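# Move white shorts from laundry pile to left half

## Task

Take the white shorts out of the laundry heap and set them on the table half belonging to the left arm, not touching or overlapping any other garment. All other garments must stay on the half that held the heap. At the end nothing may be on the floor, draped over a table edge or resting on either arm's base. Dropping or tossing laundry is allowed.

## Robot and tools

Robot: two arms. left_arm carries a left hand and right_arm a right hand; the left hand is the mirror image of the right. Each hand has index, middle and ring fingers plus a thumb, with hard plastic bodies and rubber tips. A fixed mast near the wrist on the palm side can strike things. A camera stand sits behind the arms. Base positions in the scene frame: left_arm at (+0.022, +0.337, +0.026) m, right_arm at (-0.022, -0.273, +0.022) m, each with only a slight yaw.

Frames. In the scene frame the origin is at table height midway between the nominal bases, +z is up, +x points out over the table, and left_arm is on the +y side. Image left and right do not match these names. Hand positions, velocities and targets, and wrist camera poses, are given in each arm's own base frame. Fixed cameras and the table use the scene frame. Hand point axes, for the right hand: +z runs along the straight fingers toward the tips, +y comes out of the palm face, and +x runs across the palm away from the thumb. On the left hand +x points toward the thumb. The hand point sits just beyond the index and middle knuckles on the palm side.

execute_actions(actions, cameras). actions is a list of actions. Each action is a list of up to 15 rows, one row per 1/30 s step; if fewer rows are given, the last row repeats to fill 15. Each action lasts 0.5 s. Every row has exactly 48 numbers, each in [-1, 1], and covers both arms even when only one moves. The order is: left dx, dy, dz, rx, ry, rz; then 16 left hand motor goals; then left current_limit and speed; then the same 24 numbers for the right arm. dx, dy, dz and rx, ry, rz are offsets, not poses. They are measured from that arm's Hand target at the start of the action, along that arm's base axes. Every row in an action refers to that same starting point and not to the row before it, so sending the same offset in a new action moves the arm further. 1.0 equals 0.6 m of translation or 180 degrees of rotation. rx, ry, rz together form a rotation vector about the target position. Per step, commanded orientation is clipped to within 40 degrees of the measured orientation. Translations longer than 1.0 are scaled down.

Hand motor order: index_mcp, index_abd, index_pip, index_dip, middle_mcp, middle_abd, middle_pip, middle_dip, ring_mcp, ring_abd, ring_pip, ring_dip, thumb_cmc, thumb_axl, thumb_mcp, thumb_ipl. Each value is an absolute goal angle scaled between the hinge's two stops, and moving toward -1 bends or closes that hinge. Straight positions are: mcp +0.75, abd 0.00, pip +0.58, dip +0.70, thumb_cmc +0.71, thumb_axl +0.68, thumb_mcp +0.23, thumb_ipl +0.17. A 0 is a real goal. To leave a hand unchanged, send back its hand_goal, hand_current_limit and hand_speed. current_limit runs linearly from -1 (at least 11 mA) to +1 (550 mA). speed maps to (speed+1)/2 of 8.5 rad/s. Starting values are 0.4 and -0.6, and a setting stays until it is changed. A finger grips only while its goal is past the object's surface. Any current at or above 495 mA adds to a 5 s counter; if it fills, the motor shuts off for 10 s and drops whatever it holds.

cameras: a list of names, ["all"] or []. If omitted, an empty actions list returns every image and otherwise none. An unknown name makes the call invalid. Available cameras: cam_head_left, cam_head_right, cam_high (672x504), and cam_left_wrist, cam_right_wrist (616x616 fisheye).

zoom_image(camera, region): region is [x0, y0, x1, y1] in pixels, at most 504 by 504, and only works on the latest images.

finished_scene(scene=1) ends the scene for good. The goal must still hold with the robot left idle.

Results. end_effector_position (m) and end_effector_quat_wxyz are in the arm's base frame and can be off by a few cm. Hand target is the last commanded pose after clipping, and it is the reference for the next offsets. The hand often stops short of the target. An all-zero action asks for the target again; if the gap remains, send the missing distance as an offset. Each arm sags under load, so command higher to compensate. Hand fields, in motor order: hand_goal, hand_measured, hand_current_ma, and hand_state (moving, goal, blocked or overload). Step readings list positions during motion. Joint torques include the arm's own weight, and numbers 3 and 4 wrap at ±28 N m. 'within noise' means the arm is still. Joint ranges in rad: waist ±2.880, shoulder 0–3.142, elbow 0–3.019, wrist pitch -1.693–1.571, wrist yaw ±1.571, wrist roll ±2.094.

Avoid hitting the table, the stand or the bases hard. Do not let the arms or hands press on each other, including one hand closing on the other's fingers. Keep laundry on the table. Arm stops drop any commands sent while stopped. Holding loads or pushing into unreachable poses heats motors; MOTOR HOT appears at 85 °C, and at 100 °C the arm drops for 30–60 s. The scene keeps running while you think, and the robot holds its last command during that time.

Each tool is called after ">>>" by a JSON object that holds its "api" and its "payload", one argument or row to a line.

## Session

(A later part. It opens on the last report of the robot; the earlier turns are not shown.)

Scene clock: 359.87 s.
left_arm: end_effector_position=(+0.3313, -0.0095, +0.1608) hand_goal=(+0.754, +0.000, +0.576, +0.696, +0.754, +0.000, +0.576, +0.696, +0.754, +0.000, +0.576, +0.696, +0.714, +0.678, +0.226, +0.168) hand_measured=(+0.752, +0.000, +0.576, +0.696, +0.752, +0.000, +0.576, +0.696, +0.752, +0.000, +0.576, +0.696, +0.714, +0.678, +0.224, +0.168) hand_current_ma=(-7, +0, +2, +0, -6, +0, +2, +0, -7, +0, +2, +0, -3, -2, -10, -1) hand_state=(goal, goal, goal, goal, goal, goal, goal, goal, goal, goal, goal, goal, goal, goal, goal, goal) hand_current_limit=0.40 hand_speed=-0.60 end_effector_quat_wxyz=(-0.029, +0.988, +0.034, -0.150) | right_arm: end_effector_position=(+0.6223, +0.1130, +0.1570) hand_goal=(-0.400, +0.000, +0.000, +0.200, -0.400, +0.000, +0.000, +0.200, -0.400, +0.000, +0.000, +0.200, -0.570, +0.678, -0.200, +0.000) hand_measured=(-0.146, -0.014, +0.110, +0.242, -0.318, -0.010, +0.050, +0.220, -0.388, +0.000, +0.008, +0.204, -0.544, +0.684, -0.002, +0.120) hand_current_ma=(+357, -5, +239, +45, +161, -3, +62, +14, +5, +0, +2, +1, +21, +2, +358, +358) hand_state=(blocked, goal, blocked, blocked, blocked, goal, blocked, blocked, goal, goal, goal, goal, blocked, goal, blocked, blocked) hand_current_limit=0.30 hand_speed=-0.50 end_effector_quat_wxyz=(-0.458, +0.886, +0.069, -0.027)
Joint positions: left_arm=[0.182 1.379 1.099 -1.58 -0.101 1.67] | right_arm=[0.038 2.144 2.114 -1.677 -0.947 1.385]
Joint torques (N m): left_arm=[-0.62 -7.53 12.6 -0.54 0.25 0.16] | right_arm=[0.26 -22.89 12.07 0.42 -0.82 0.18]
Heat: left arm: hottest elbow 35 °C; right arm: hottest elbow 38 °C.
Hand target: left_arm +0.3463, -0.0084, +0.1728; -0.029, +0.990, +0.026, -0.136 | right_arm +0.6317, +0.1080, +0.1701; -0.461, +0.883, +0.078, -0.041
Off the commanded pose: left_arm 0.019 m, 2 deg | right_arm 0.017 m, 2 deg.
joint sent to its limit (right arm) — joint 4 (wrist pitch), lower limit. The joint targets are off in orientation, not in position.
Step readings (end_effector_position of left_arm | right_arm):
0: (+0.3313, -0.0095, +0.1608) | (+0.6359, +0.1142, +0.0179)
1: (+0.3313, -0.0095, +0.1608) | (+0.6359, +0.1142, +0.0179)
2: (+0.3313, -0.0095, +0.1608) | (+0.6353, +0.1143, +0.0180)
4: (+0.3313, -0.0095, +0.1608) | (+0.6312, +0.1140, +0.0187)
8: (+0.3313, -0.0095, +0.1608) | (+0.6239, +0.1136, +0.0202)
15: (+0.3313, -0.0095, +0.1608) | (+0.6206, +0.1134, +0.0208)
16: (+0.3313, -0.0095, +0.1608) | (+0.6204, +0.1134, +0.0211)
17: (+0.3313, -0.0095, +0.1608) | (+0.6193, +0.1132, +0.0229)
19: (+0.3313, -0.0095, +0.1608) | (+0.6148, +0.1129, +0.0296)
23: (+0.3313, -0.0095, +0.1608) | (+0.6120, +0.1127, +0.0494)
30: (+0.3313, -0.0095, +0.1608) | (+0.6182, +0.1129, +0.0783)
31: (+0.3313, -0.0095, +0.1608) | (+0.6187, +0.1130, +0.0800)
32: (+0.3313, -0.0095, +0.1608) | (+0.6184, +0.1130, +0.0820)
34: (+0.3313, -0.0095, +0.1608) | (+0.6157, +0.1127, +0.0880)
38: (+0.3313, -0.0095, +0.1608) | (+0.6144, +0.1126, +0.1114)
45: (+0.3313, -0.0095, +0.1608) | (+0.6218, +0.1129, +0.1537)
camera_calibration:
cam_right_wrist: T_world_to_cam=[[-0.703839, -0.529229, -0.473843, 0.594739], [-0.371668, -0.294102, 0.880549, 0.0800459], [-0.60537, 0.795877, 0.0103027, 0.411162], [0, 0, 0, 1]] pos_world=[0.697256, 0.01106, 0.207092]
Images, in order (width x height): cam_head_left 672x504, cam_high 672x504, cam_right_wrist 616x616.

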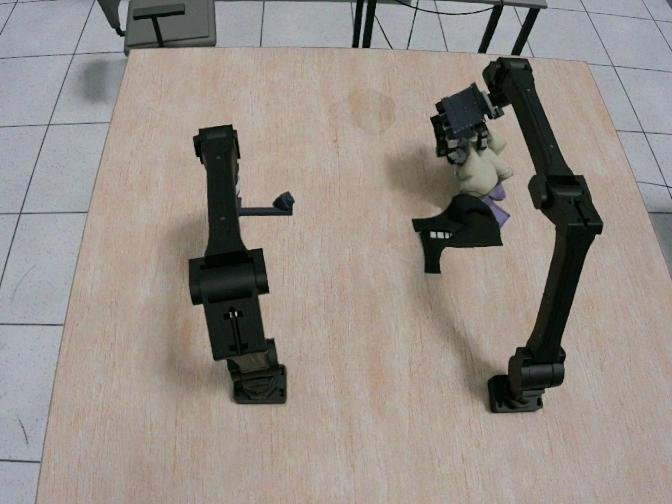

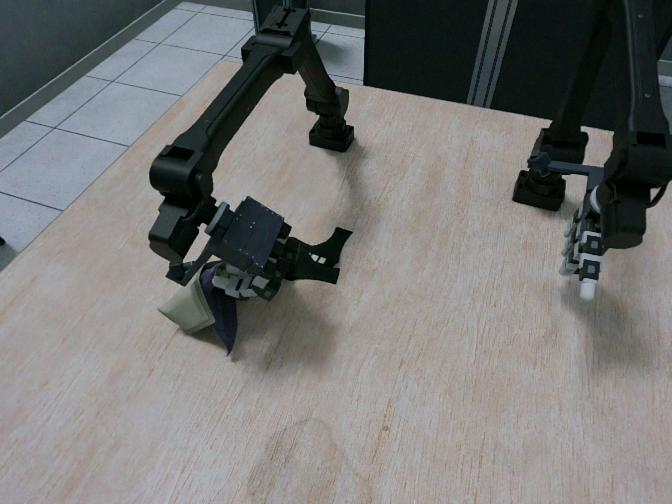

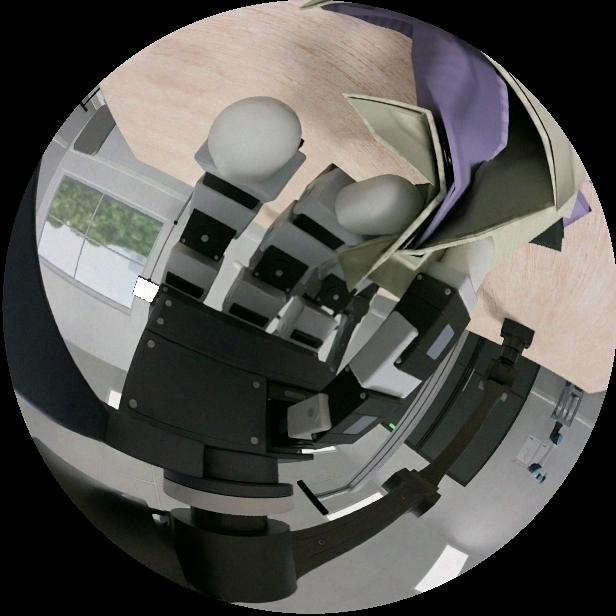

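>>> {"api": "execute_actions", "payload": {
  "actions": [
    [[0,0,0,0,0,0,0.754,0,0.576,0.696,0.754,0,0.576,0.696,0.754,0,0.576,0.696,0.714,0.678,0.226,0.168,0.4,-0.6,-0.05,0.03,0.12,0,0,0,-0.4,0,0,0.2,-0.4,0,0,0.2,-0.4,0,0,0.2,-0.571,0.678,-0.2,0.0,0.2,-0.5]],
    [[0,0,0,0,0,0,0.754,0,0.576,0.696,0.754,0,0.576,0.696,0.754,0,0.576,0.696,0.714,0.678,0.226,0.168,0.4,-0.6,-0.05,0.03,0.12,0,0,0,-0.4,0,0,0.2,-0.4,0,0,0.2,-0.4,0,0,0.2,-0.571,0.678,-0.2,0.0,0.2,-0.5]]
  ],
  "cameras": ["cam_head_left", "cam_high", "cam_right_wrist"]
}}

>>> {"api": "zoom_image", "payload": {
  "camera": "cam_high",
  "region": [120, 100, 420, 400]
}}

>>> {"api": "zoom_image", "payload": {
  "camera": "cam_head_left",
  "region": [380, 50, 580, 290]
}}

Scene clock: 402.40 s.
left_arm: end_effector_position=(+0.3313, -0.0095, +0.1608) hand_goal=(+0.754, +0.000, +0.576, +0.696, +0.754, +0.000, +0.576, +0.696, +0.754, +0.000, +0.576, +0.696, +0.714, +0.678, +0.226, +0.168) hand_measured=(+0.752, +0.000, +0.576, +0.696, +0.752, +0.000, +0.576, +0.696, +0.752, +0.000, +0.576, +0.696, +0.714, +0.678, +0.224, +0.168) hand_current_ma=(-7, +0, +2, +0, -6, +0, +2, +0, -7, +0, +2, +0, -3, -2, -10, -1) hand_state=(goal, goal, goal, goal, goal, goal, goal, goal, goal, goal, goal, goal, goal, goal, goal, goal) hand_current_limit=0.40 hand_speed=-0.60 end_effector_quat_wxyz=(-0.029, +0.988, +0.034, -0.150) | right_arm: end_effector_position=(+0.5709, +0.1430, +0.3079) hand_goal=(-0.400, +0.000, +0.000, +0.200, -0.400, +0.000, +0.000, +0.200, -0.400, +0.000, +0.000, +0.200, -0.570, +0.678, -0.200, +0.000) hand_measured=(-0.146, -0.012, +0.110, +0.242, -0.326, -0.012, +0.044, +0.218, -0.388, +0.000, +0.008, +0.204, -0.542, +0.684, -0.002, +0.118) hand_current_ma=(+330, -5, +239, +44, +132, -4, +50, +11, +5, +0, +2, +1, +22, +2, +330, +330) hand_state=(blocked, goal, blocked, blocked, blocked, goal, blocked, goal, goal, goal, goal, goal, blocked, goal, blocked, blocked) hand_current_limit=0.20 hand_speed=-0.50 end_effector_quat_wxyz=(-0.461, +0.885, +0.052, +0.024)
Joint positions: left_arm=[0.182 1.379 1.099 -1.58 -0.101 1.67] | right_arm=[0.087 1.893 2.114 -1.679 -0.956 1.6]
Joint torques (N m): left_arm=[-0.44 -7.36 12.57 -0.44 0.23 0.18] | right_arm=[1.14 -20.25 10.56 0.8 -0.94 0.1]
Heat: left arm: hottest elbow 35 °C; right arm: hottest elbow 42 °C.
Hand target: left_arm +0.3463, -0.0084, +0.1728; -0.029, +0.990, +0.026, -0.136 | right_arm +0.5718, +0.1440, +0.3141; -0.461, +0.883, +0.078, -0.040
Off the commanded pose: left_arm 0.019 m, 2 deg | right_arm 0.006 m, 8 deg.
joint sent to its limit (right arm) — joint 4 (wrist pitch), lower limit. The joint targets are off in orientation, not in position.
Step readings (end_effector_position of left_arm | right_arm):
0: (+0.3313, -0.0095, +0.1608) | (+0.6223, +0.1130, +0.1570)
1: (+0.3313, -0.0095, +0.1608) | (+0.6222, +0.1130, +0.1570)
2: (+0.3313, -0.0095, +0.1608) | (+0.6217, +0.1130, +0.1580)
4: (+0.3313, -0.0095, +0.1608) | (+0.6197, +0.1137, +0.1629)
8: (+0.3313, -0.0095, +0.1608) | (+0.6143, +0.1158, +0.1907)
15: (+0.3313, -0.0095, +0.1608) | (+0.6032, +0.1209, +0.2411)
16: (+0.3313, -0.0095, +0.1608) | (+0.6024, +0.1212, +0.2434)
17: (+0.3313, -0.0095, +0.1608) | (+0.6010, +0.1226, +0.2458)
19: (+0.3313, -0.0095, +0.1608) | (+0.5975, +0.1252, +0.2505)
23: (+0.3313, -0.0095, +0.1608) | (+0.5878, +0.1332, +0.2704)
30: (+0.3313, -0.0095, +0.1608) | (+0.5725, +0.1429, +0.3060)
camera_calibration:
cam_right_wrist: T_world_to_cam=[[-0.705031, -0.469689, -0.531341, 0.655861], [-0.456371, -0.272998, 0.846875, -0.00746076], [-0.542823, 0.839562, -0.0218805, 0.322569], [0, 0, 0, 1]] pos_world=[0.634095, 0.0351977, 0.361862]
Images, in order (width x height): cam_head_left 672x504, cam_high 672x504, cam_right_wrist 616x616.

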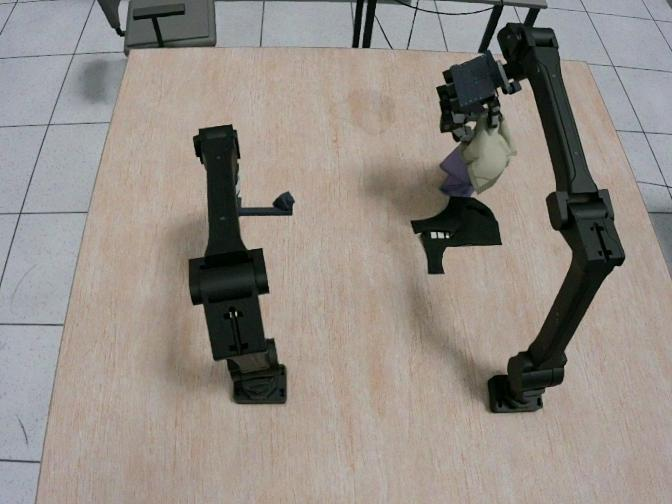

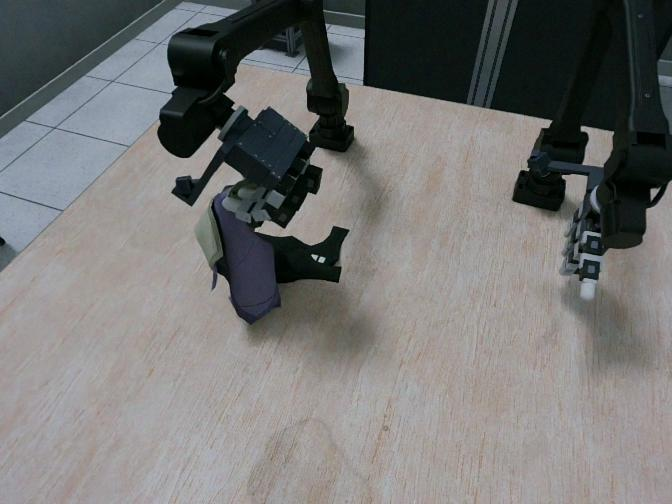

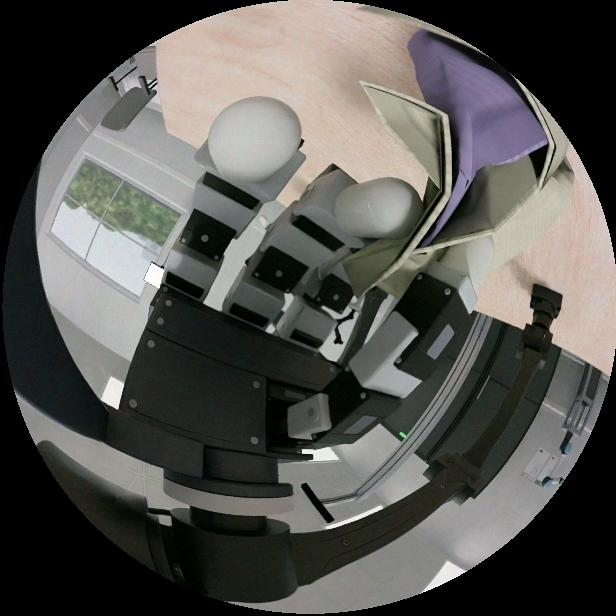

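Scaled by 1.680 from the camera's 672x504 image, which has a finer 960x720 frame.

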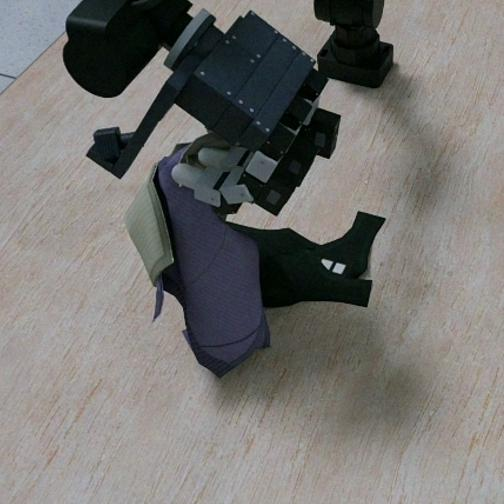

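Scaled by 2.100 from the camera's 672x504 image, which has a finer 960x720 frame.

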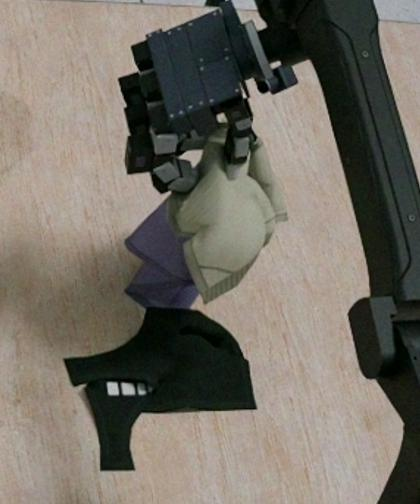

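>>> {"api": "execute_actions", "payload": {
  "actions": [
    [[0,0,0,0,0,0,0.754,0,0.576,0.696,0.754,0,0.576,0.696,0.754,0,0.576,0.696,0.714,0.678,0.226,0.168,0.4,-0.6,0.02,0,-0.12,0,0,0,-0.4,0,0,0.2,-0.4,0,0,0.2,-0.4,0,0,0.2,-0.571,0.678,-0.2,0.0,0.2,-0.5]],
    [[0,0,0,0,0,0,0.754,0,0.576,0.696,0.754,0,0.576,0.696,0.754,0,0.576,0.696,0.714,0.678,0.226,0.168,0.4,-0.6,0.02,0.07,-0.12,0,0,0,-0.4,0,0,0.2,-0.4,0,0,0.2,-0.4,0,0,0.2,-0.571,0.678,-0.2,0.0,0.2,-0.5]],
    [[0,0,0,0,0,0,0.754,0,0.576,0.696,0.754,0,0.576,0.696,0.754,0,0.576,0.696,0.714,0.678,0.226,0.168,0.4,-0.6,0.02,0.1,-0.12,0,0,0,-0.4,0,0,0.2,-0.4,0,0,0.2,-0.4,0,0,0.2,-0.571,0.678,-0.2,0.0,0.2,-0.5]],
    [[0,0,0,0,0,0,0.754,0,0.576,0.696,0.754,0,0.576,0.696,0.754,0,0.576,0.696,0.714,0.678,0.226,0.168,0.4,-0.6,0,0.05,-0.08,0,0,0,-0.4,0,0,0.2,-0.4,0,0,0.2,-0.4,0,0,0.2,-0.571,0.678,-0.2,0.0,0.2,-0.5]],
    [[0,0,0,0,0,0,0.754,0,0.576,0.696,0.754,0,0.576,0.696,0.754,0,0.576,0.696,0.714,0.678,0.226,0.168,0.4,-0.6,0,0,0.02,0,0,0,0.2,0,0.139,0.333,0.2,0,0.139,0.333,0.2,0,0.139,0.333,-0.571,0.678,0.225,0.168,0.2,-0.3]],
    [[0,0,0,0,0,0,0.754,0,0.576,0.696,0.754,0,0.576,0.696,0.754,0,0.576,0.696,0.714,0.678,0.226,0.168,0.4,-0.6,0,-0.03,0.15,0,0,0,0.5,0,0.139,0.333,0.5,0,0.139,0.333,0.5,0,0.139,0.333,-0.571,0.678,0.225,0.168,0.2,-0.3]],
    [[0,0,0,0,0,0,0.754,0,0.576,0.696,0.754,0,0.576,0.696,0.754,0,0.576,0.696,0.714,0.678,0.226,0.168,0.4,-0.6,0,-0.15,0.15,0,0,0,0.5,0,0.139,0.333,0.5,0,0.139,0.333,0.5,0,0.139,0.333,-0.571,0.678,0.225,0.168,0.2,-0.3]]
  ],
  "cameras": ["cam_head_left", "cam_high", "cam_right_wrist"]
}}

>>> {"api": "zoom_image", "payload": {
  "camera": "cam_high",
  "region": [120, 150, 420, 450]
}}

>>> {"api": "zoom_image", "payload": {
  "camera": "cam_head_left",
  "region": [350, 50, 580, 290]
}}

Scene clock: 437.87 s.
left_arm: end_effector_position=(+0.3313, -0.0095, +0.1608) hand_goal=(+0.754, +0.000, +0.576, +0.696, +0.754, +0.000, +0.576, +0.696, +0.754, +0.000, +0.576, +0.696, +0.714, +0.678, +0.226, +0.168) hand_measured=(+0.752, +0.000, +0.576, +0.696, +0.752, +0.000, +0.576, +0.696, +0.752, +0.000, +0.576, +0.696, +0.714, +0.678, +0.224, +0.168) hand_current_ma=(-7, +0, +2, +0, -6, +0, +2, +0, -7, +0, +2, +0, -3, -2, -10, -1) hand_state=(goal, goal, goal, goal, goal, goal, goal, goal, goal, goal, goal, goal, goal, goal, goal, goal) hand_current_limit=0.40 hand_speed=-0.60 end_effector_quat_wxyz=(-0.029, +0.988, +0.034, -0.150) | right_arm: end_effector_position=(+0.5991, +0.1656, +0.2312) hand_goal=(+0.500, +0.000, +0.140, +0.334, +0.500, +0.000, +0.140, +0.334, +0.500, +0.000, +0.140, +0.334, -0.570, +0.678, +0.226, +0.168) hand_measured=(+0.486, -0.002, +0.142, +0.334, +0.488, -0.004, +0.140, +0.332, +0.488, +0.000, +0.138, +0.332, -0.570, +0.680, +0.220, +0.166) hand_current_ma=(-7, +0, +0, +0, -6, +0, +0, +0, -5, +0, +0, +0, +0, +0, -2, -1) hand_state=(goal, goal, goal, goal, goal, goal, goal, goal, goal, goal, goal, goal, goal, goal, goal, goal) hand_current_limit=0.20 hand_speed=-0.30 end_effector_quat_wxyz=(-0.460, +0.886, +0.056, -0.027)
Joint positions: left_arm=[0.182 1.379 1.099 -1.58 -0.101 1.67] | right_arm=[0.12 2.052 2.157 -1.678 -0.958 1.563]
Joint torques (N m): left_arm=[-0.5 -7.65 12.45 -0.44 0.25 0.16] | right_arm=[1.03 -21.89 12.19 0.53 -1.19 -0.12]
Heat: left arm: hottest elbow 36 °C; right arm: hottest elbow 41 °C.
Hand target: left_arm +0.3463, -0.0084, +0.1728; -0.029, +0.990, +0.026, -0.136 | right_arm +0.6077, +0.1681, +0.2421; -0.461, +0.883, +0.079, -0.040
Off the commanded pose: left_arm 0.019 m, 2 deg | right_arm 0.014 m, 3 deg.
joint sent to its limit (right arm) — joint 4 (wrist pitch), lower limit. The joint targets are off in orientation, not in position.
Step readings (end_effector_position of left_arm | right_arm):
0: (+0.3313, -0.0095, +0.1608) | (+0.5709, +0.1430, +0.3079)
1: (+0.3313, -0.0095, +0.1608) | (+0.5709, +0.1430, +0.3079)
2: (+0.3313, -0.0095, +0.1608) | (+0.5712, +0.1431, +0.3070)
4: (+0.3313, -0.0095, +0.1608) | (+0.5714, +0.1435, +0.3023)
8: (+0.3313, -0.0095, +0.1608) | (+0.5739, +0.1434, +0.2786)
15: (+0.3313, -0.0095, +0.1608) | (+0.5810, +0.1431, +0.2395)
16: (+0.3313, -0.0095, +0.1608) | (+0.5814, +0.1432, +0.2375)
17: (+0.3313, -0.0095, +0.1608) | (+0.5820, +0.1450, +0.2352)
19: (+0.3313, -0.0095, +0.1608) | (+0.5859, +0.1485, +0.2281)
23: (+0.3313, -0.0095, +0.1608) | (+0.5900, +0.1647, +0.2046)
30: (+0.3313, -0.0095, +0.1608) | (+0.5900, +0.1873, +0.1709)
31: (+0.3313, -0.0095, +0.1608) | (+0.5903, +0.1881, +0.1692)
32: (+0.3313, -0.0095, +0.1608) | (+0.5923, +0.1908, +0.1670)
34: (+0.3313, -0.0095, +0.1608) | (+0.6013, +0.1964, +0.1596)
38: (+0.3313, -0.0095, +0.1608) | (+0.6083, +0.2181, +0.1353)
45: (+0.3313, -0.0095, +0.1608) | (+0.6013, +0.2496, +0.1008)
46: (+0.3313, -0.0095, +0.1608) | (+0.6012, +0.2512, +0.0994)
47: (+0.3313, -0.0095, +0.1608) | (+0.6028, +0.2523, +0.0981)
49: (+0.3313, -0.0095, +0.1608) | (+0.6082, +0.2562, +0.0940)
53: (+0.3313, -0.0095, +0.1608) | (+0.6129, +0.2612, +0.0807)
60: (+0.3313, -0.0095, +0.1608) | (+0.6087, +0.2707, +0.0623)
61: (+0.3313, -0.0095, +0.1608) | (+0.6083, +0.2716, +0.0618)
62: (+0.3313, -0.0095, +0.1608) | (+0.6079, +0.2720, +0.0618)
64: (+0.3313, -0.0095, +0.1608) | (+0.6075, +0.2722, +0.0619)
68: (+0.3313, -0.0095, +0.1608) | (+0.6071, +0.2722, +0.0619)
75: (+0.3313, -0.0095, +0.1608) | (+0.6064, +0.2721, +0.0620)
76: (+0.3313, -0.0095, +0.1608) | (+0.6059, +0.2719, +0.0620)
77: (+0.3313, -0.0095, +0.1608) | (+0.6030, +0.2708, +0.0626)
79: (+0.3313, -0.0095, +0.1608) | (+0.5927, +0.2674, +0.0670)
83: (+0.3313, -0.0095, +0.1608) | (+0.5841, +0.2631, +0.0884)
90: (+0.3313, -0.0095, +0.1608) | (+0.5927, +0.2613, +0.1339)
91: (+0.3313, -0.0095, +0.1608) | (+0.5938, +0.2603, +0.1382)
92: (+0.3313, -0.0095, +0.1608) | (+0.5919, +0.2576, +0.1419)
94: (+0.3313, -0.0095, +0.1608) | (+0.5853, +0.2455, +0.1526)
98: (+0.3313, -0.0095, +0.1608) | (+0.5833, +0.2040, +0.1828)
105: (+0.3313, -0.0095, +0.1608) | (+0.6018, +0.1513, +0.2275)
camera_calibration:
cam_right_wrist: T_world_to_cam=[[-0.721146, -0.512082, -0.466605, 0.647306], [-0.367256, -0.288519, 0.88424, 0.0170197], [-0.587427, 0.80903, 0.0199993, 0.339311], [0, 0, 0, 1]] pos_world=[0.672374, 0.0618713, 0.280201]
Images, in order (width x height): cam_head_left 672x504, cam_high 672x504, cam_right_wrist 616x616.

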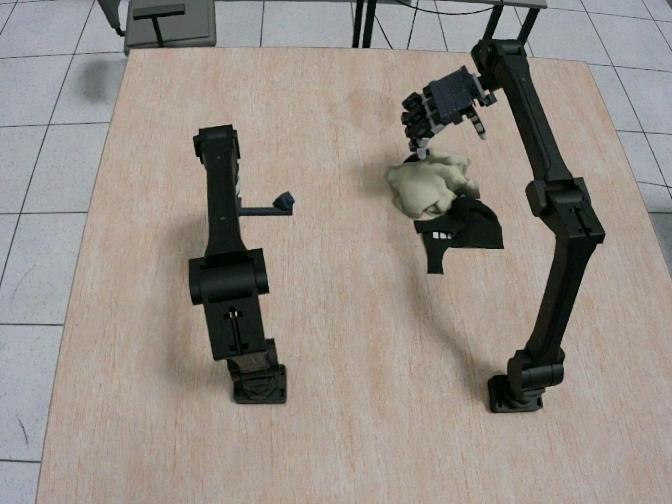

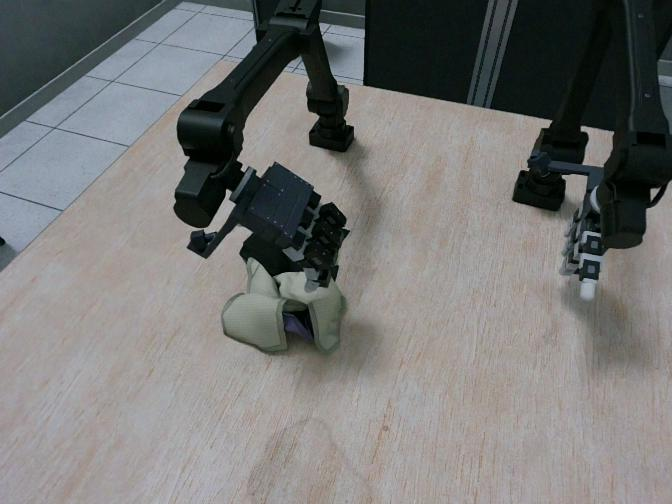

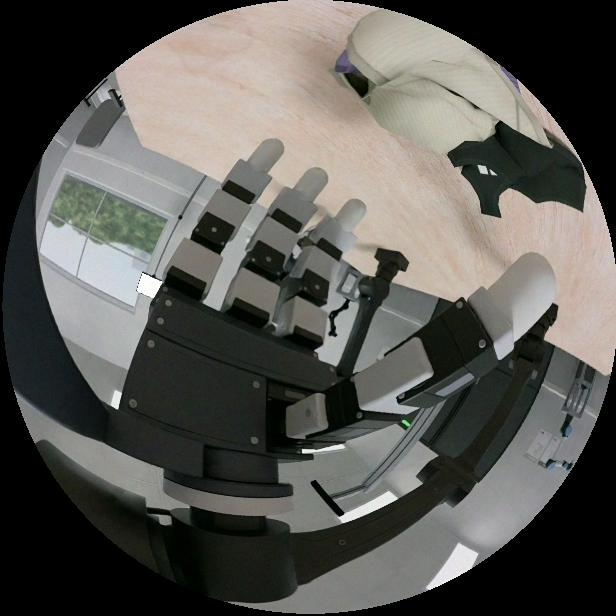

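Scaled by 1.680 from the camera's 672x504 image, which has a finer 960x720 frame.

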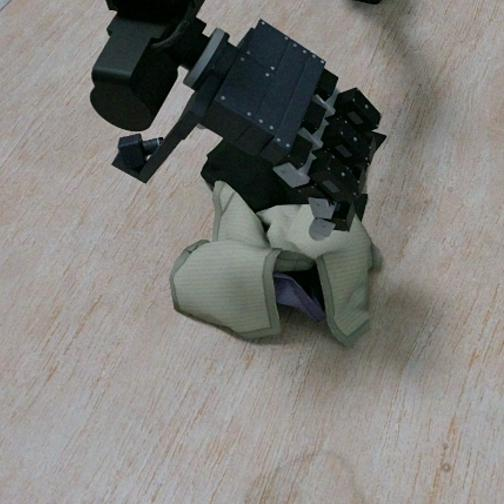

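Scaled by 2.100 from the camera's 672x504 image, which has a finer 960x720 frame.

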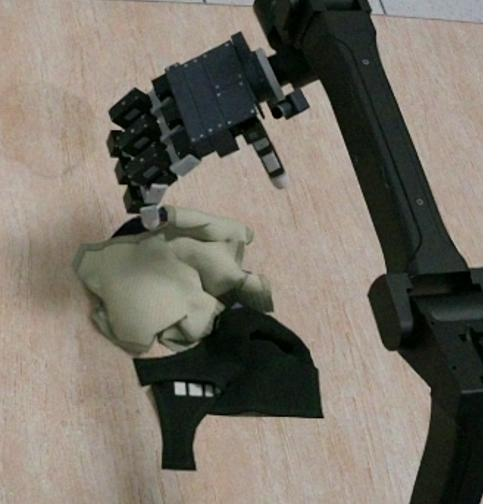

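>>> {"api": "execute_actions", "payload": {
  "actions": [
    [[0.03,-0.03,0.08,0.0264,0.0762,0.1598,0.548,0,0.139,0.333,0.548,0,0.139,0.333,0.548,0,0.139,0.333,0.7,0.678,0.225,0.168,0.4,-0.4,-0.115,-0.105,0.05,0,0,0,0.5,0,0.139,0.333,0.5,0,0.139,0.333,0.5,0,0.139,0.333,-0.571,0.678,0.225,0.168,0,-0.4]],
    [[0.03,-0.05,0.08,0.0264,0.0762,0.1598,0.548,0,0.139,0.333,0.548,0,0.139,0.333,0.548,0,0.139,0.333,-0.571,0.678,0.225,0.168,0.4,-0.4,-0.115,-0.105,0.05,0,0,0,0.5,0,0.139,0.333,0.5,0,0.139,0.333,0.5,0,0.139,0.333,-0.571,0.678,0.225,0.168,0,-0.4]],
    [[0.05,-0.1,0.05,0.0264,0.0762,0.1598,0.548,0,0.139,0.333,0.548,0,0.139,0.333,0.548,0,0.139,0.333,-0.571,0.678,0.225,0.168,0.4,-0.4,-0.115,-0.105,0.05,0,0,0,0.5,0,0.139,0.333,0.5,0,0.139,0.333,0.5,0,0.139,0.333,-0.571,0.678,0.225,0.168,0,-0.4]],
    [[0.05,-0.1,0.03,0.0264,0.0762,0.1598,0.548,0,0.139,0.333,0.548,0,0.139,0.333,0.548,0,0.139,0.333,-0.571,0.678,0.225,0.168,0.4,-0.4,0,0,0,0,0,0,0.5,0,0.139,0.333,0.5,0,0.139,0.333,0.5,0,0.139,0.333,-0.571,0.678,0.225,0.168,0,-0.4]],
    [[0.08,-0.12,0,0.0264,0.0762,0.1598,0.548,0,0.139,0.333,0.548,0,0.139,0.333,0.548,0,0.139,0.333,-0.571,0.678,0.225,0.168,0.4,-0.4,0,0,0,0,0,0,0.5,0,0.139,0.333,0.5,0,0.139,0.333,0.5,0,0.139,0.333,-0.571,0.678,0.225,0.168,0,-0.4]]
  ],
  "cameras": ["all"]
}}

>>> {"api": "zoom_image", "payload": {
  "camera": "cam_high",
  "region": [170, 200, 390, 400]
}}

>>> {"api": "zoom_image", "payload": {
  "camera": "cam_head_left",
  "region": [350, 100, 530, 290]
}}

Scene clock: 526.63 s.
left_arm: end_effector_position=(+0.4799, -0.2459, +0.2949) hand_goal=(+0.548, +0.000, +0.140, +0.334, +0.548, +0.000, +0.140, +0.334, +0.548, +0.000, +0.140, +0.334, -0.570, +0.678, +0.226, +0.168) hand_measured=(+0.544, +0.002, +0.142, +0.338, +0.544, +0.002, +0.142, +0.336, +0.542, +0.002, +0.142, +0.338, -0.568, +0.678, +0.224, +0.168) hand_current_ma=(-15, +4, +6, +10, -15, +4, +6, +9, -18, +3, +5, +10, +4, -2, -12, -1) hand_state=(goal, goal, goal, goal, goal, goal, goal, goal, goal, goal, goal, goal, goal, goal, goal, goal) hand_current_limit=0.40 hand_speed=-0.40 end_effector_quat_wxyz=(-0.073, +0.076, +0.880, -0.463) | right_arm: end_effector_position=(+0.3997, -0.0207, +0.3342) hand_goal=(+0.500, +0.000, +0.140, +0.334, +0.500, +0.000, +0.140, +0.334, +0.500, +0.000, +0.140, +0.334, -0.570, +0.678, +0.226, +0.168) hand_measured=(+0.490, -0.002, +0.142, +0.334, +0.490, -0.002, +0.140, +0.332, +0.492, +0.000, +0.138, +0.332, -0.570, +0.680, +0.220, +0.166) hand_current_ma=(-4, +0, +0, +0, -4, +0, +0, +0, -2, +0, +0, +0, +0, +0, -2, -1) hand_state=(goal, goal, goal, goal, goal, goal, goal, goal, goal, goal, goal, goal, goal, goal, goal, goal) hand_current_limit=0.00 hand_speed=-0.40 end_effector_quat_wxyz=(-0.399, +0.909, -0.004, +0.125)
Joint positions: left_arm=[-0.289 1.789 1.92 -1.632 0.973 -1.724] | right_arm=[-0.237 1.347 1.539 -1.682 -0.859 1.379]
Joint torques (N m): left_arm=[-0.73 -16.26 13.82 1.13 1.01 -0.14] | right_arm=[1.08 -10.87 9.24 1.09 -0.89 -0.12]
Heat: left arm: hottest elbow 37 °C; right arm: hottest elbow 41 °C.
Hand target: left_arm +0.4903, -0.2485, +0.3167; -0.041, +0.078, +0.883, -0.460 | right_arm +0.4007, -0.0211, +0.3320; -0.461, +0.883, +0.078, -0.041
Off the commanded pose: left_arm 0.024 m, 4 deg | right_arm 0.002 m, 23 deg.
joint sent to its limit (right arm) — joint 4 (wrist pitch), lower limit. The joint targets are off in orientation, not in position.
Step readings (end_effector_position of left_arm | right_arm):
0: (+0.3313, -0.0095, +0.1608) | (+0.5991, +0.1656, +0.2312)
1: (+0.3316, -0.0101, +0.1610) | (+0.5993, +0.1653, +0.2312)
2: (+0.3331, -0.0126, +0.1628) | (+0.5974, +0.1646, +0.2308)
4: (+0.3356, -0.0200, +0.1703) | (+0.5837, +0.1585, +0.2284)
8: (+0.3380, -0.0279, +0.1910) | (+0.5546, +0.1340, +0.2375)
15: (+0.3482, -0.0278, +0.2092) | (+0.5422, +0.1032, +0.2760)
16: (+0.3495, -0.0283, +0.2093) | (+0.5409, +0.1023, +0.2788)
17: (+0.3523, -0.0323, +0.2114) | (+0.5372, +0.1000, +0.2790)
19: (+0.3591, -0.0420, +0.2207) | (+0.5189, +0.0939, +0.2748)
23: (+0.3627, -0.0588, +0.2461) | (+0.4870, +0.0679, +0.2772)
30: (+0.3653, -0.0626, +0.2561) | (+0.4726, +0.0407, +0.3049)
31: (+0.3663, -0.0627, +0.2555) | (+0.4714, +0.0408, +0.3064)
32: (+0.3681, -0.0661, +0.2564) | (+0.4679, +0.0389, +0.3060)
34: (+0.3740, -0.0832, +0.2629) | (+0.4521, +0.0317, +0.3015)
38: (+0.3842, -0.1239, +0.2815) | (+0.4204, +0.0011, +0.3072)
45: (+0.3970, -0.1269, +0.2884) | (+0.4017, -0.0203, +0.3378)
46: (+0.3983, -0.1264, +0.2881) | (+0.4013, -0.0202, +0.3388)
47: (+0.3997, -0.1290, +0.2886) | (+0.4013, -0.0202, +0.3390)
49: (+0.4080, -0.1441, +0.2955) | (+0.4008, -0.0203, +0.3375)
53: (+0.4266, -0.1815, +0.3088) | (+0.3996, -0.0204, +0.3343)
60: (+0.4333, -0.1850, +0.3015) | (+0.3997, -0.0206, +0.3342)
61: (+0.4334, -0.1848, +0.3014) | (+0.3997, -0.0206, +0.3342)
62: (+0.4340, -0.1887, +0.3034) | (+0.3997, -0.0206, +0.3342)
64: (+0.4480, -0.2042, +0.3149) | (+0.3997, -0.0207, +0.3342)
68: (+0.4796, -0.2350, +0.3202) | (+0.3997, -0.0207, +0.3342)
75: (+0.4835, -0.2469, +0.2876) | (+0.3997, -0.0207, +0.3342)
camera_calibration:
cam_left_wrist: T_world_to_cam=[[0.738907, -0.50266, 0.44872, -0.648468], [-0.272225, 0.386478, 0.881209, -0.0875618], [-0.616369, -0.773284, 0.148734, 0.178792], [0, 0, 0, 1]] pos_world=[0.565523, -0.153862, 0.341548]
cam_right_wrist: T_world_to_cam=[[-0.716429, -0.395148, -0.574967, 0.492856], [-0.600779, -0.0695421, 0.796385, -0.0737102], [-0.354674, 0.915981, -0.187575, 0.349385], [0, 0, 0, 1]] pos_world=[0.432731, -0.130405, 0.407614]

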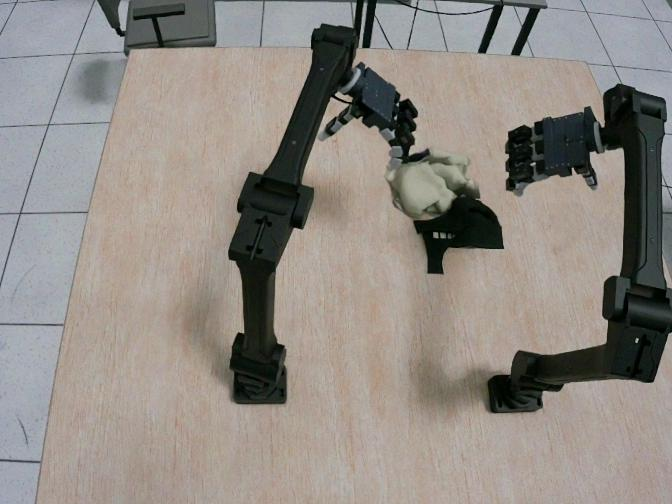

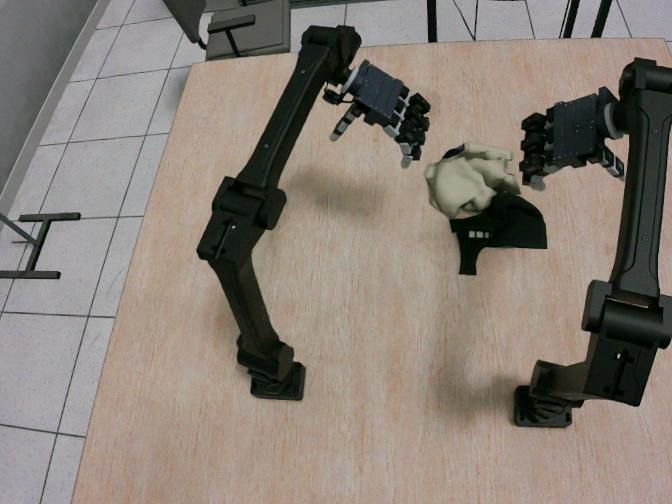

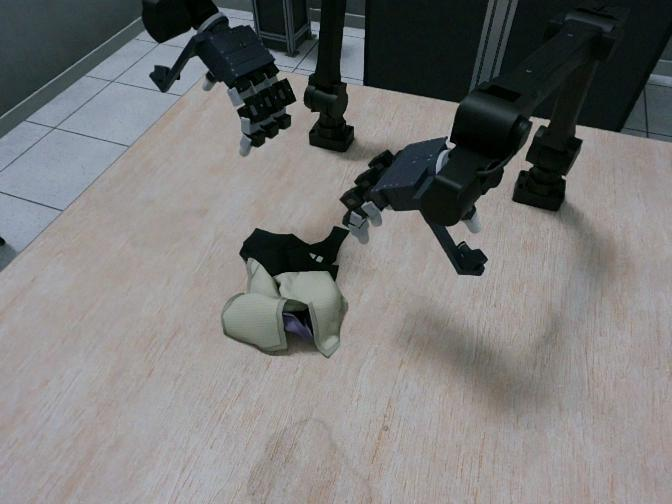

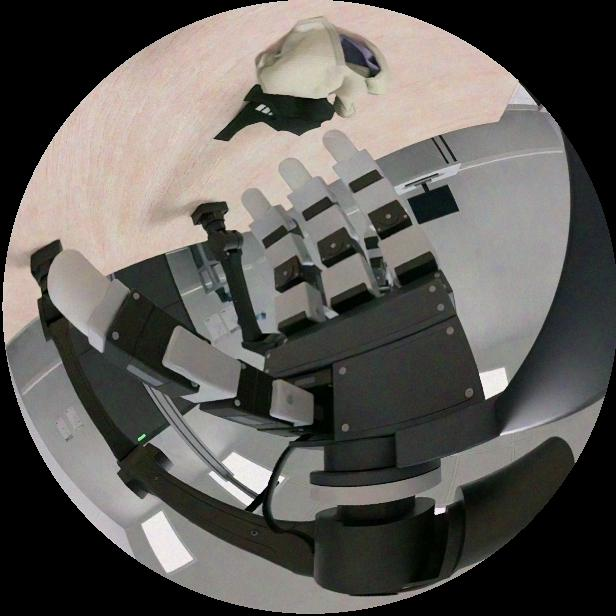

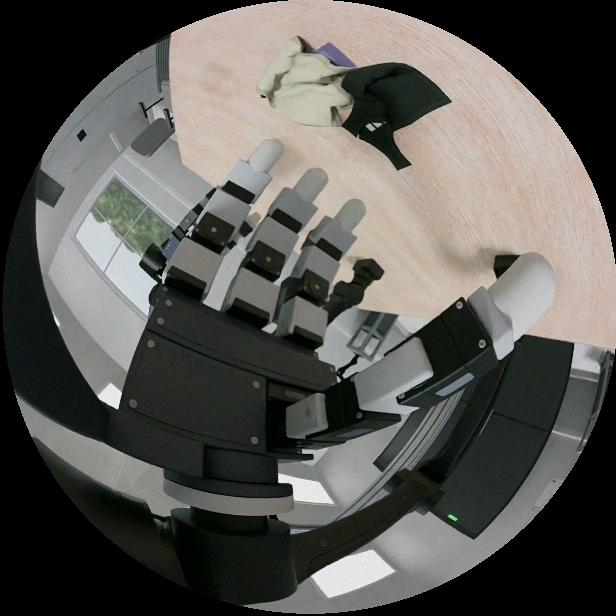

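Scaled by 2.291 from the camera's 672x504 image, which has a finer 960x720 frame.

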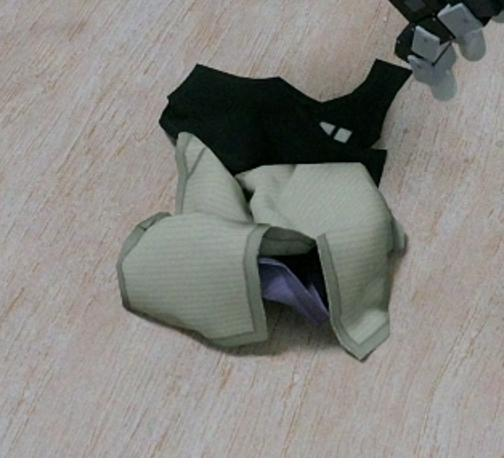

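Scaled by 2.653 from the camera's 672x504 image, which has a finer 960x720 frame.

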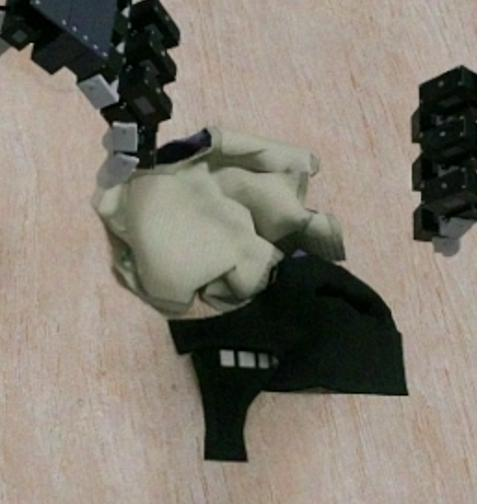

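>>> {"api": "execute_actions", "payload": {
  "actions": [
    [[0.03,-0.1,-0.06,0,0,0,0.753,0,-0.299,0.116,0.753,0,-0.299,0.116,0.753,0,-0.299,0.116,-0.571,0.678,0.225,0.168,0.4,-0.4,0,0,0,0,0,0,0.5,0,0.139,0.333,0.5,0,0.139,0.333,0.5,0,0.139,0.333,-0.571,0.678,0.225,0.168,0,-0.4]],
    [[0.03,-0.12,-0.12,0,0,0,0.753,0,-0.299,0.116,0.753,0,-0.299,0.116,0.753,0,-0.299,0.116,-0.571,0.678,0.225,0.168,0.4,-0.4,0,0,0,0,0,0,0.5,0,0.139,0.333,0.5,0,0.139,0.333,0.5,0,0.139,0.333,-0.571,0.678,0.225,0.168,0,-0.4]],
    [[0.023,-0.097,-0.16,0,0,0,0.753,0,-0.299,0.116,0.753,0,-0.299,0.116,0.753,0,-0.299,0.116,-0.571,0.678,0.225,0.168,0.4,-0.4,0,0,0,0,0,0,0.5,0,0.139,0.333,0.5,0,0.139,0.333,0.5,0,0.139,0.333,-0.571,0.678,0.225,0.168,0,-0.4]]
  ],
  "cameras": ["cam_head_left", "cam_high", "cam_left_wrist"]
}}

>>> {"api": "zoom_image", "payload": {
  "camera": "cam_high",
  "region": [170, 200, 390, 400]
}}

>>> {"api": "zoom_image", "payload": {
  "camera": "cam_head_left",
  "region": [350, 80, 530, 270]
}}

Scene clock: 584.27 s.
left_arm: end_effector_position=(+0.5300, -0.4352, +0.1029) hand_goal=(+0.754, +0.000, -0.298, +0.116, +0.754, +0.000, -0.298, +0.116, +0.754, +0.000, -0.298, +0.116, -0.570, +0.678, +0.226, +0.168) hand_measured=(+0.740, +0.002, -0.296, +0.120, +0.740, +0.002, -0.296, +0.120, +0.738, +0.002, -0.296, +0.118, -0.568, +0.678, +0.224, +0.168) hand_current_ma=(-56, +4, +8, +11, -53, +4, +8, +10, -60, +3, +7, +9, +3, -2, -12, -1) hand_state=(goal, goal, goal, goal, goal, goal, goal, goal, goal, goal, goal, goal, goal, goal, goal, goal) hand_current_limit=0.40 hand_speed=-0.40 end_effector_quat_wxyz=(-0.062, +0.099, +0.886, -0.450) | right_arm: end_effector_position=(+0.3998, -0.0207, +0.3342) hand_goal=(+0.500, +0.000, +0.140, +0.334, +0.500, +0.000, +0.140, +0.334, +0.500, +0.000, +0.140, +0.334, -0.570, +0.678, +0.226, +0.168) hand_measured=(+0.490, -0.002, +0.142, +0.334, +0.490, -0.002, +0.140, +0.332, +0.492, +0.000, +0.138, +0.332, -0.570, +0.680, +0.220, +0.166) hand_current_ma=(-4, +0, +0, +0, -4, +0, +0, +0, -2, +0, +0, +0, +0, +0, -2, -1) hand_state=(goal, goal, goal, goal, goal, goal, goal, goal, goal, goal, goal, goal, goal, goal, goal, goal) hand_current_limit=0.00 hand_speed=-0.40 end_effector_quat_wxyz=(-0.399, +0.909, -0.003, +0.125)
Joint positions: left_arm=[-0.549 2.109 1.9 -0.974 0.882 -2.084] | right_arm=[-0.237 1.347 1.539 -1.682 -0.859 1.378]
Joint torques (N m): left_arm=[0.21 -20.25 11.84 1.74 1 -0.15] | right_arm=[1.08 -10.7 9.06 0.94 -0.86 -0.13]
Heat: left arm: hottest elbow 43 °C; right arm: hottest elbow 38 °C.
Hand target: left_arm +0.5402, -0.4387, +0.1128; -0.040, +0.078, +0.883, -0.460 | right_arm +0.4007, -0.0211, +0.3320; -0.461, +0.883, +0.078, -0.040
Off the commanded pose: left_arm 0.015 m, 4 deg | right_arm 0.002 m, 23 deg.
joint sent to its limit (left arm) — joint 6 (wrist roll), lower limit. The joint targets are off in orientation, not in position.
joint sent to its limit (right arm) — joint 4 (wrist pitch), lower limit. The joint targets are off in orientation, not in position.
Step readings (end_effector_position of left_arm | right_arm):
0: (+0.4799, -0.2459, +0.2949) | (+0.3997, -0.0207, +0.3342)
1: (+0.4803, -0.2461, +0.2949) | (+0.3997, -0.0207, +0.3342)
2: (+0.4821, -0.2482, +0.2944) | (+0.3997, -0.0207, +0.3342)
4: (+0.4913, -0.2561, +0.2927) | (+0.3997, -0.0207, +0.3342)
8: (+0.4957, -0.2843, +0.2871) | (+0.3997, -0.0207, +0.3342)
15: (+0.4919, -0.3105, +0.2736) | (+0.3998, -0.0207, +0.3342)
16: (+0.4930, -0.3108, +0.2728) | (+0.3998, -0.0207, +0.3342)
17: (+0.4964, -0.3132, +0.2714) | (+0.3998, -0.0207, +0.3342)
19: (+0.5103, -0.3224, +0.2669) | (+0.3998, -0.0207, +0.3342)
23: (+0.5234, -0.3502, +0.2458) | (+0.3998, -0.0207, +0.3342)
30: (+0.5178, -0.3835, +0.2095) | (+0.3998, -0.0207, +0.3342)
31: (+0.5180, -0.3848, +0.2072) | (+0.3998, -0.0207, +0.3342)
32: (+0.5205, -0.3874, +0.2048) | (+0.3998, -0.0207, +0.3342)
34: (+0.5305, -0.3960, +0.1977) | (+0.3998, -0.0207, +0.3342)
38: (+0.5407, -0.4142, +0.1681) | (+0.3998, -0.0207, +0.3342)
45: (+0.5318, -0.4334, +0.1093) | (+0.3998, -0.0207, +0.3342)
camera_calibration:
cam_left_wrist: T_world_to_cam=[[0.703763, -0.534665, 0.467814, -0.691724], [-0.298784, 0.374673, 0.877695, 0.17775], [-0.644551, -0.757465, 0.103932, 0.118283], [0, 0, 0, 1]] pos_world=[0.616158, -0.346844, 0.155295]
Images, in order (width x height): cam_head_left 672x504, cam_high 672x504, cam_left_wrist 616x616.

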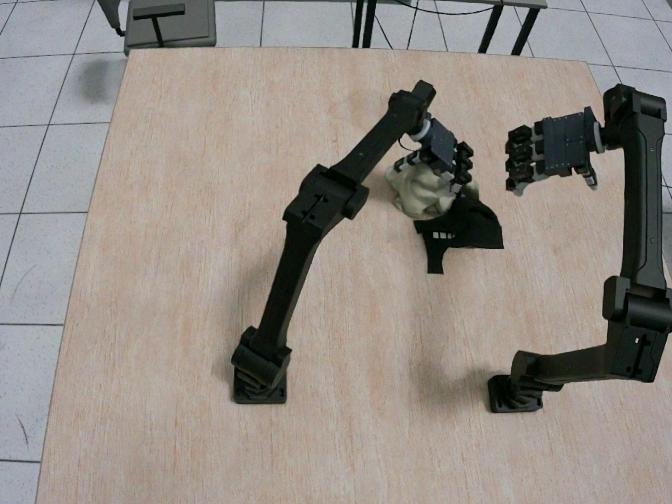

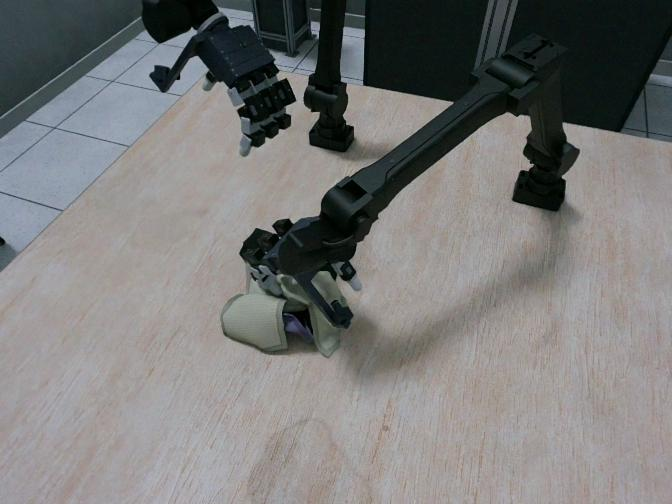

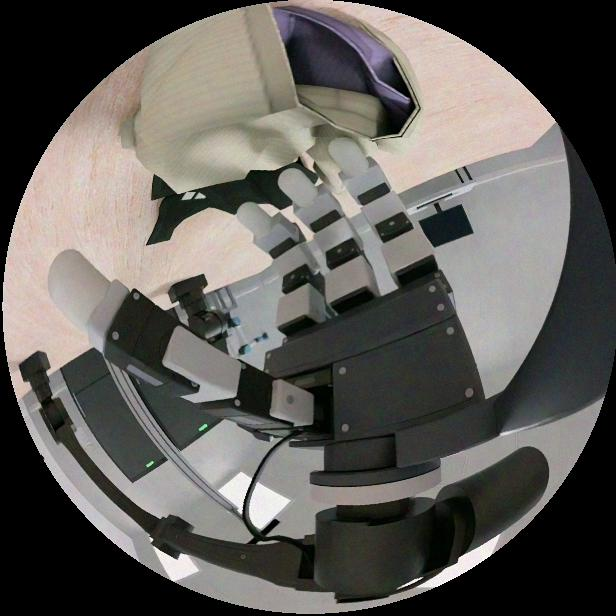

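Scaled by 2.291 from the camera's 672x504 image, which has a finer 960x720 frame.

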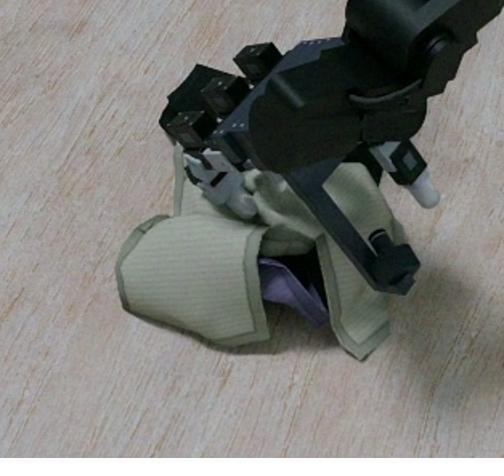

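Scaled by 2.653 from the camera's 672x504 image, which has a finer 960x720 frame.

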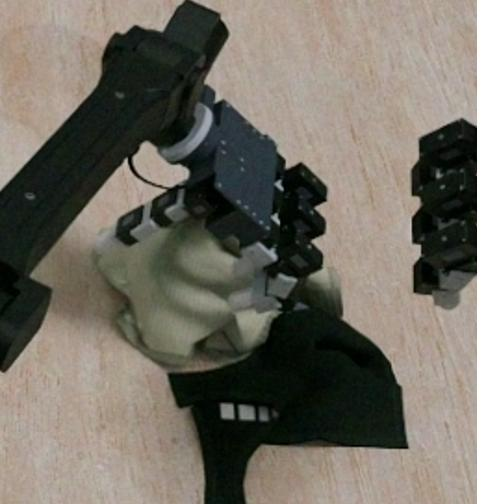

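>>> {"api": "execute_actions", "payload": {
  "actions": [
    [[0,0,-0.11,0,0,0,0.753,0,-0.299,0.116,0.753,0,-0.299,0.116,0.753,0,-0.299,0.116,-0.571,0.678,0.225,0.168,0.2,-0.5,0,0,0,0,0,0,0.5,0,0.139,0.333,0.5,0,0.139,0.333,0.5,0,0.139,0.333,-0.571,0.678,0.225,0.168,0,-0.4]]
  ],
  "cameras": ["cam_head_left", "cam_high", "cam_left_wrist"]
}}

>>> {"api": "zoom_image", "payload": {
  "camera": "cam_left_wrist",
  "region": [50, 0, 450, 300]
}}

Scene clock: 596.17 s.
left_arm: end_effector_position=(+0.5402, -0.4413, +0.0672) hand_goal=(+0.754, +0.000, -0.298, +0.116, +0.754, +0.000, -0.298, +0.116, +0.754, +0.000, -0.298, +0.116, -0.570, +0.678, +0.226, +0.168) hand_measured=(+0.740, +0.002, -0.298, +0.116, +0.740, +0.002, -0.296, +0.118, +0.752, +0.002, -0.296, +0.118, -0.568, +0.678, +0.224, +0.168) hand_current_ma=(-54, +4, +0, +2, -50, +4, +8, +9, -8, +3, +3, +4, +3, -2, -12, -1) hand_state=(goal, goal, goal, goal, goal, goal, goal, goal, goal, goal, goal, goal, goal, goal, goal, goal) hand_current_limit=0.20 hand_speed=-0.50 end_effector_quat_wxyz=(-0.039, +0.109, +0.880, -0.460) | right_arm: end_effector_position=(+0.3998, -0.0207, +0.3342) hand_goal=(+0.500, +0.000, +0.140, +0.334, +0.500, +0.000, +0.140, +0.334, +0.500, +0.000, +0.140, +0.334, -0.570, +0.678, +0.226, +0.168) hand_measured=(+0.490, -0.002, +0.142, +0.334, +0.490, -0.002, +0.140, +0.332, +0.492, +0.000, +0.138, +0.332, -0.570, +0.680, +0.220, +0.166) hand_current_ma=(-4, +0, +0, +0, -4, +0, +0, +0, -2, +0, +0, +0, +0, +0, -2, -1) hand_state=(goal, goal, goal, goal, goal, goal, goal, goal, goal, goal, goal, goal, goal, goal, goal, goal) hand_current_limit=0.00 hand_speed=-0.40 end_effector_quat_wxyz=(-0.399, +0.909, -0.003, +0.125)
Joint positions: left_arm=[-0.549 2.132 1.838 -0.831 0.883 -2.086] | right_arm=[-0.237 1.347 1.539 -1.682 -0.859 1.378]
Joint torques (N m): left_arm=[0.21 -18.32 9.06 1.83 0.91 -0.1] | right_arm=[1.26 -10.93 9.14 0.79 -0.9 -0.12]
Heat: left arm: hottest elbow 40 °C; right arm: hottest elbow 37 °C.
Hand target: left_arm +0.5402, -0.4386, +0.0469; -0.040, +0.078, +0.883, -0.460 | right_arm +0.4007, -0.0211, +0.3320; -0.461, +0.883, +0.078, -0.040
Off the commanded pose: left_arm 0.021 m, 4 deg | right_arm 0.002 m, 23 deg.
joint sent to its limit (left arm) — joint 6 (wrist roll), lower limit. The joint targets are off in orientation, not in position.
joint sent to its limit (right arm) — joint 4 (wrist pitch), lower limit. The joint targets are off in orientation, not in position.
Step readings (end_effector_position of left_arm | right_arm):
0: (+0.5301, -0.4350, +0.1029) | (+0.3998, -0.0207, +0.3342)
1: (+0.5304, -0.4352, +0.1030) | (+0.3998, -0.0207, +0.3342)
2: (+0.5324, -0.4364, +0.1025) | (+0.3998, -0.0207, +0.3342)
4: (+0.5375, -0.4396, +0.0988) | (+0.3998, -0.0207, +0.3342)
8: (+0.5389, -0.4404, +0.0834) | (+0.3998, -0.0207, +0.3342)
15: (+0.5396, -0.4409, +0.0670) | (+0.3998, -0.0207, +0.3342)
camera_calibration:
cam_left_wrist: T_world_to_cam=[[0.681649, -0.519231, 0.515513, -0.66989], [-0.339287, 0.399923, 0.851437, 0.249156], [-0.648259, -0.755288, 0.0964383, 0.127321], [0, 0, 0, 1]] pos_world=[0.623702, -0.351307, 0.120917]
Images, in order (width x height): cam_head_left 672x504, cam_high 672x504, cam_left_wrist 616x616.

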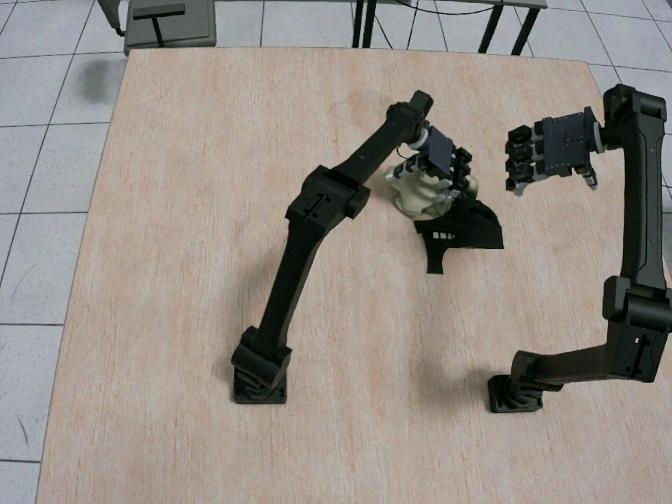

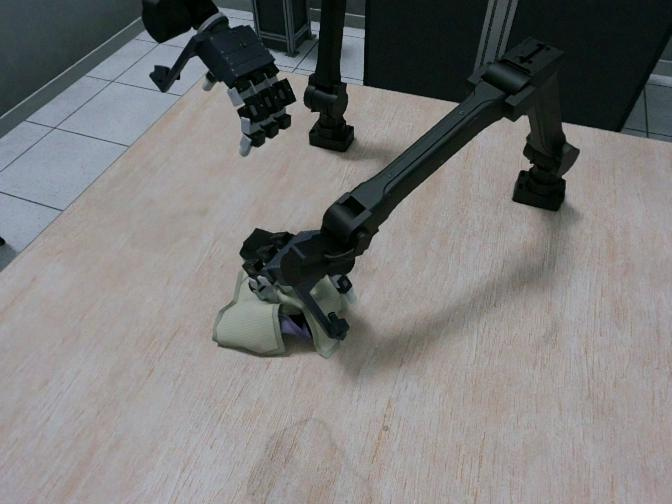

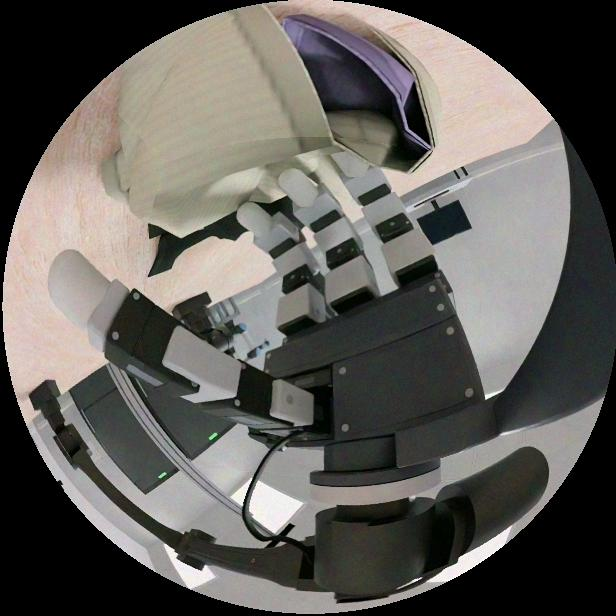

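Scaled by 1.260 from the camera's 616x616 image, which has a finer 880x880 frame.

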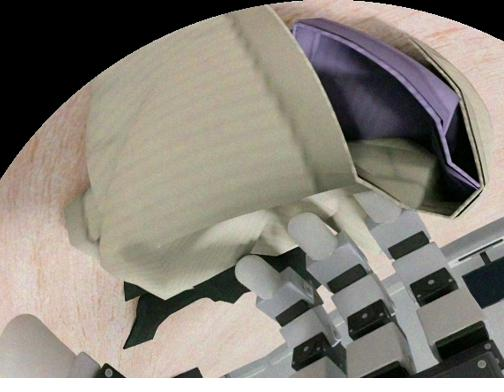

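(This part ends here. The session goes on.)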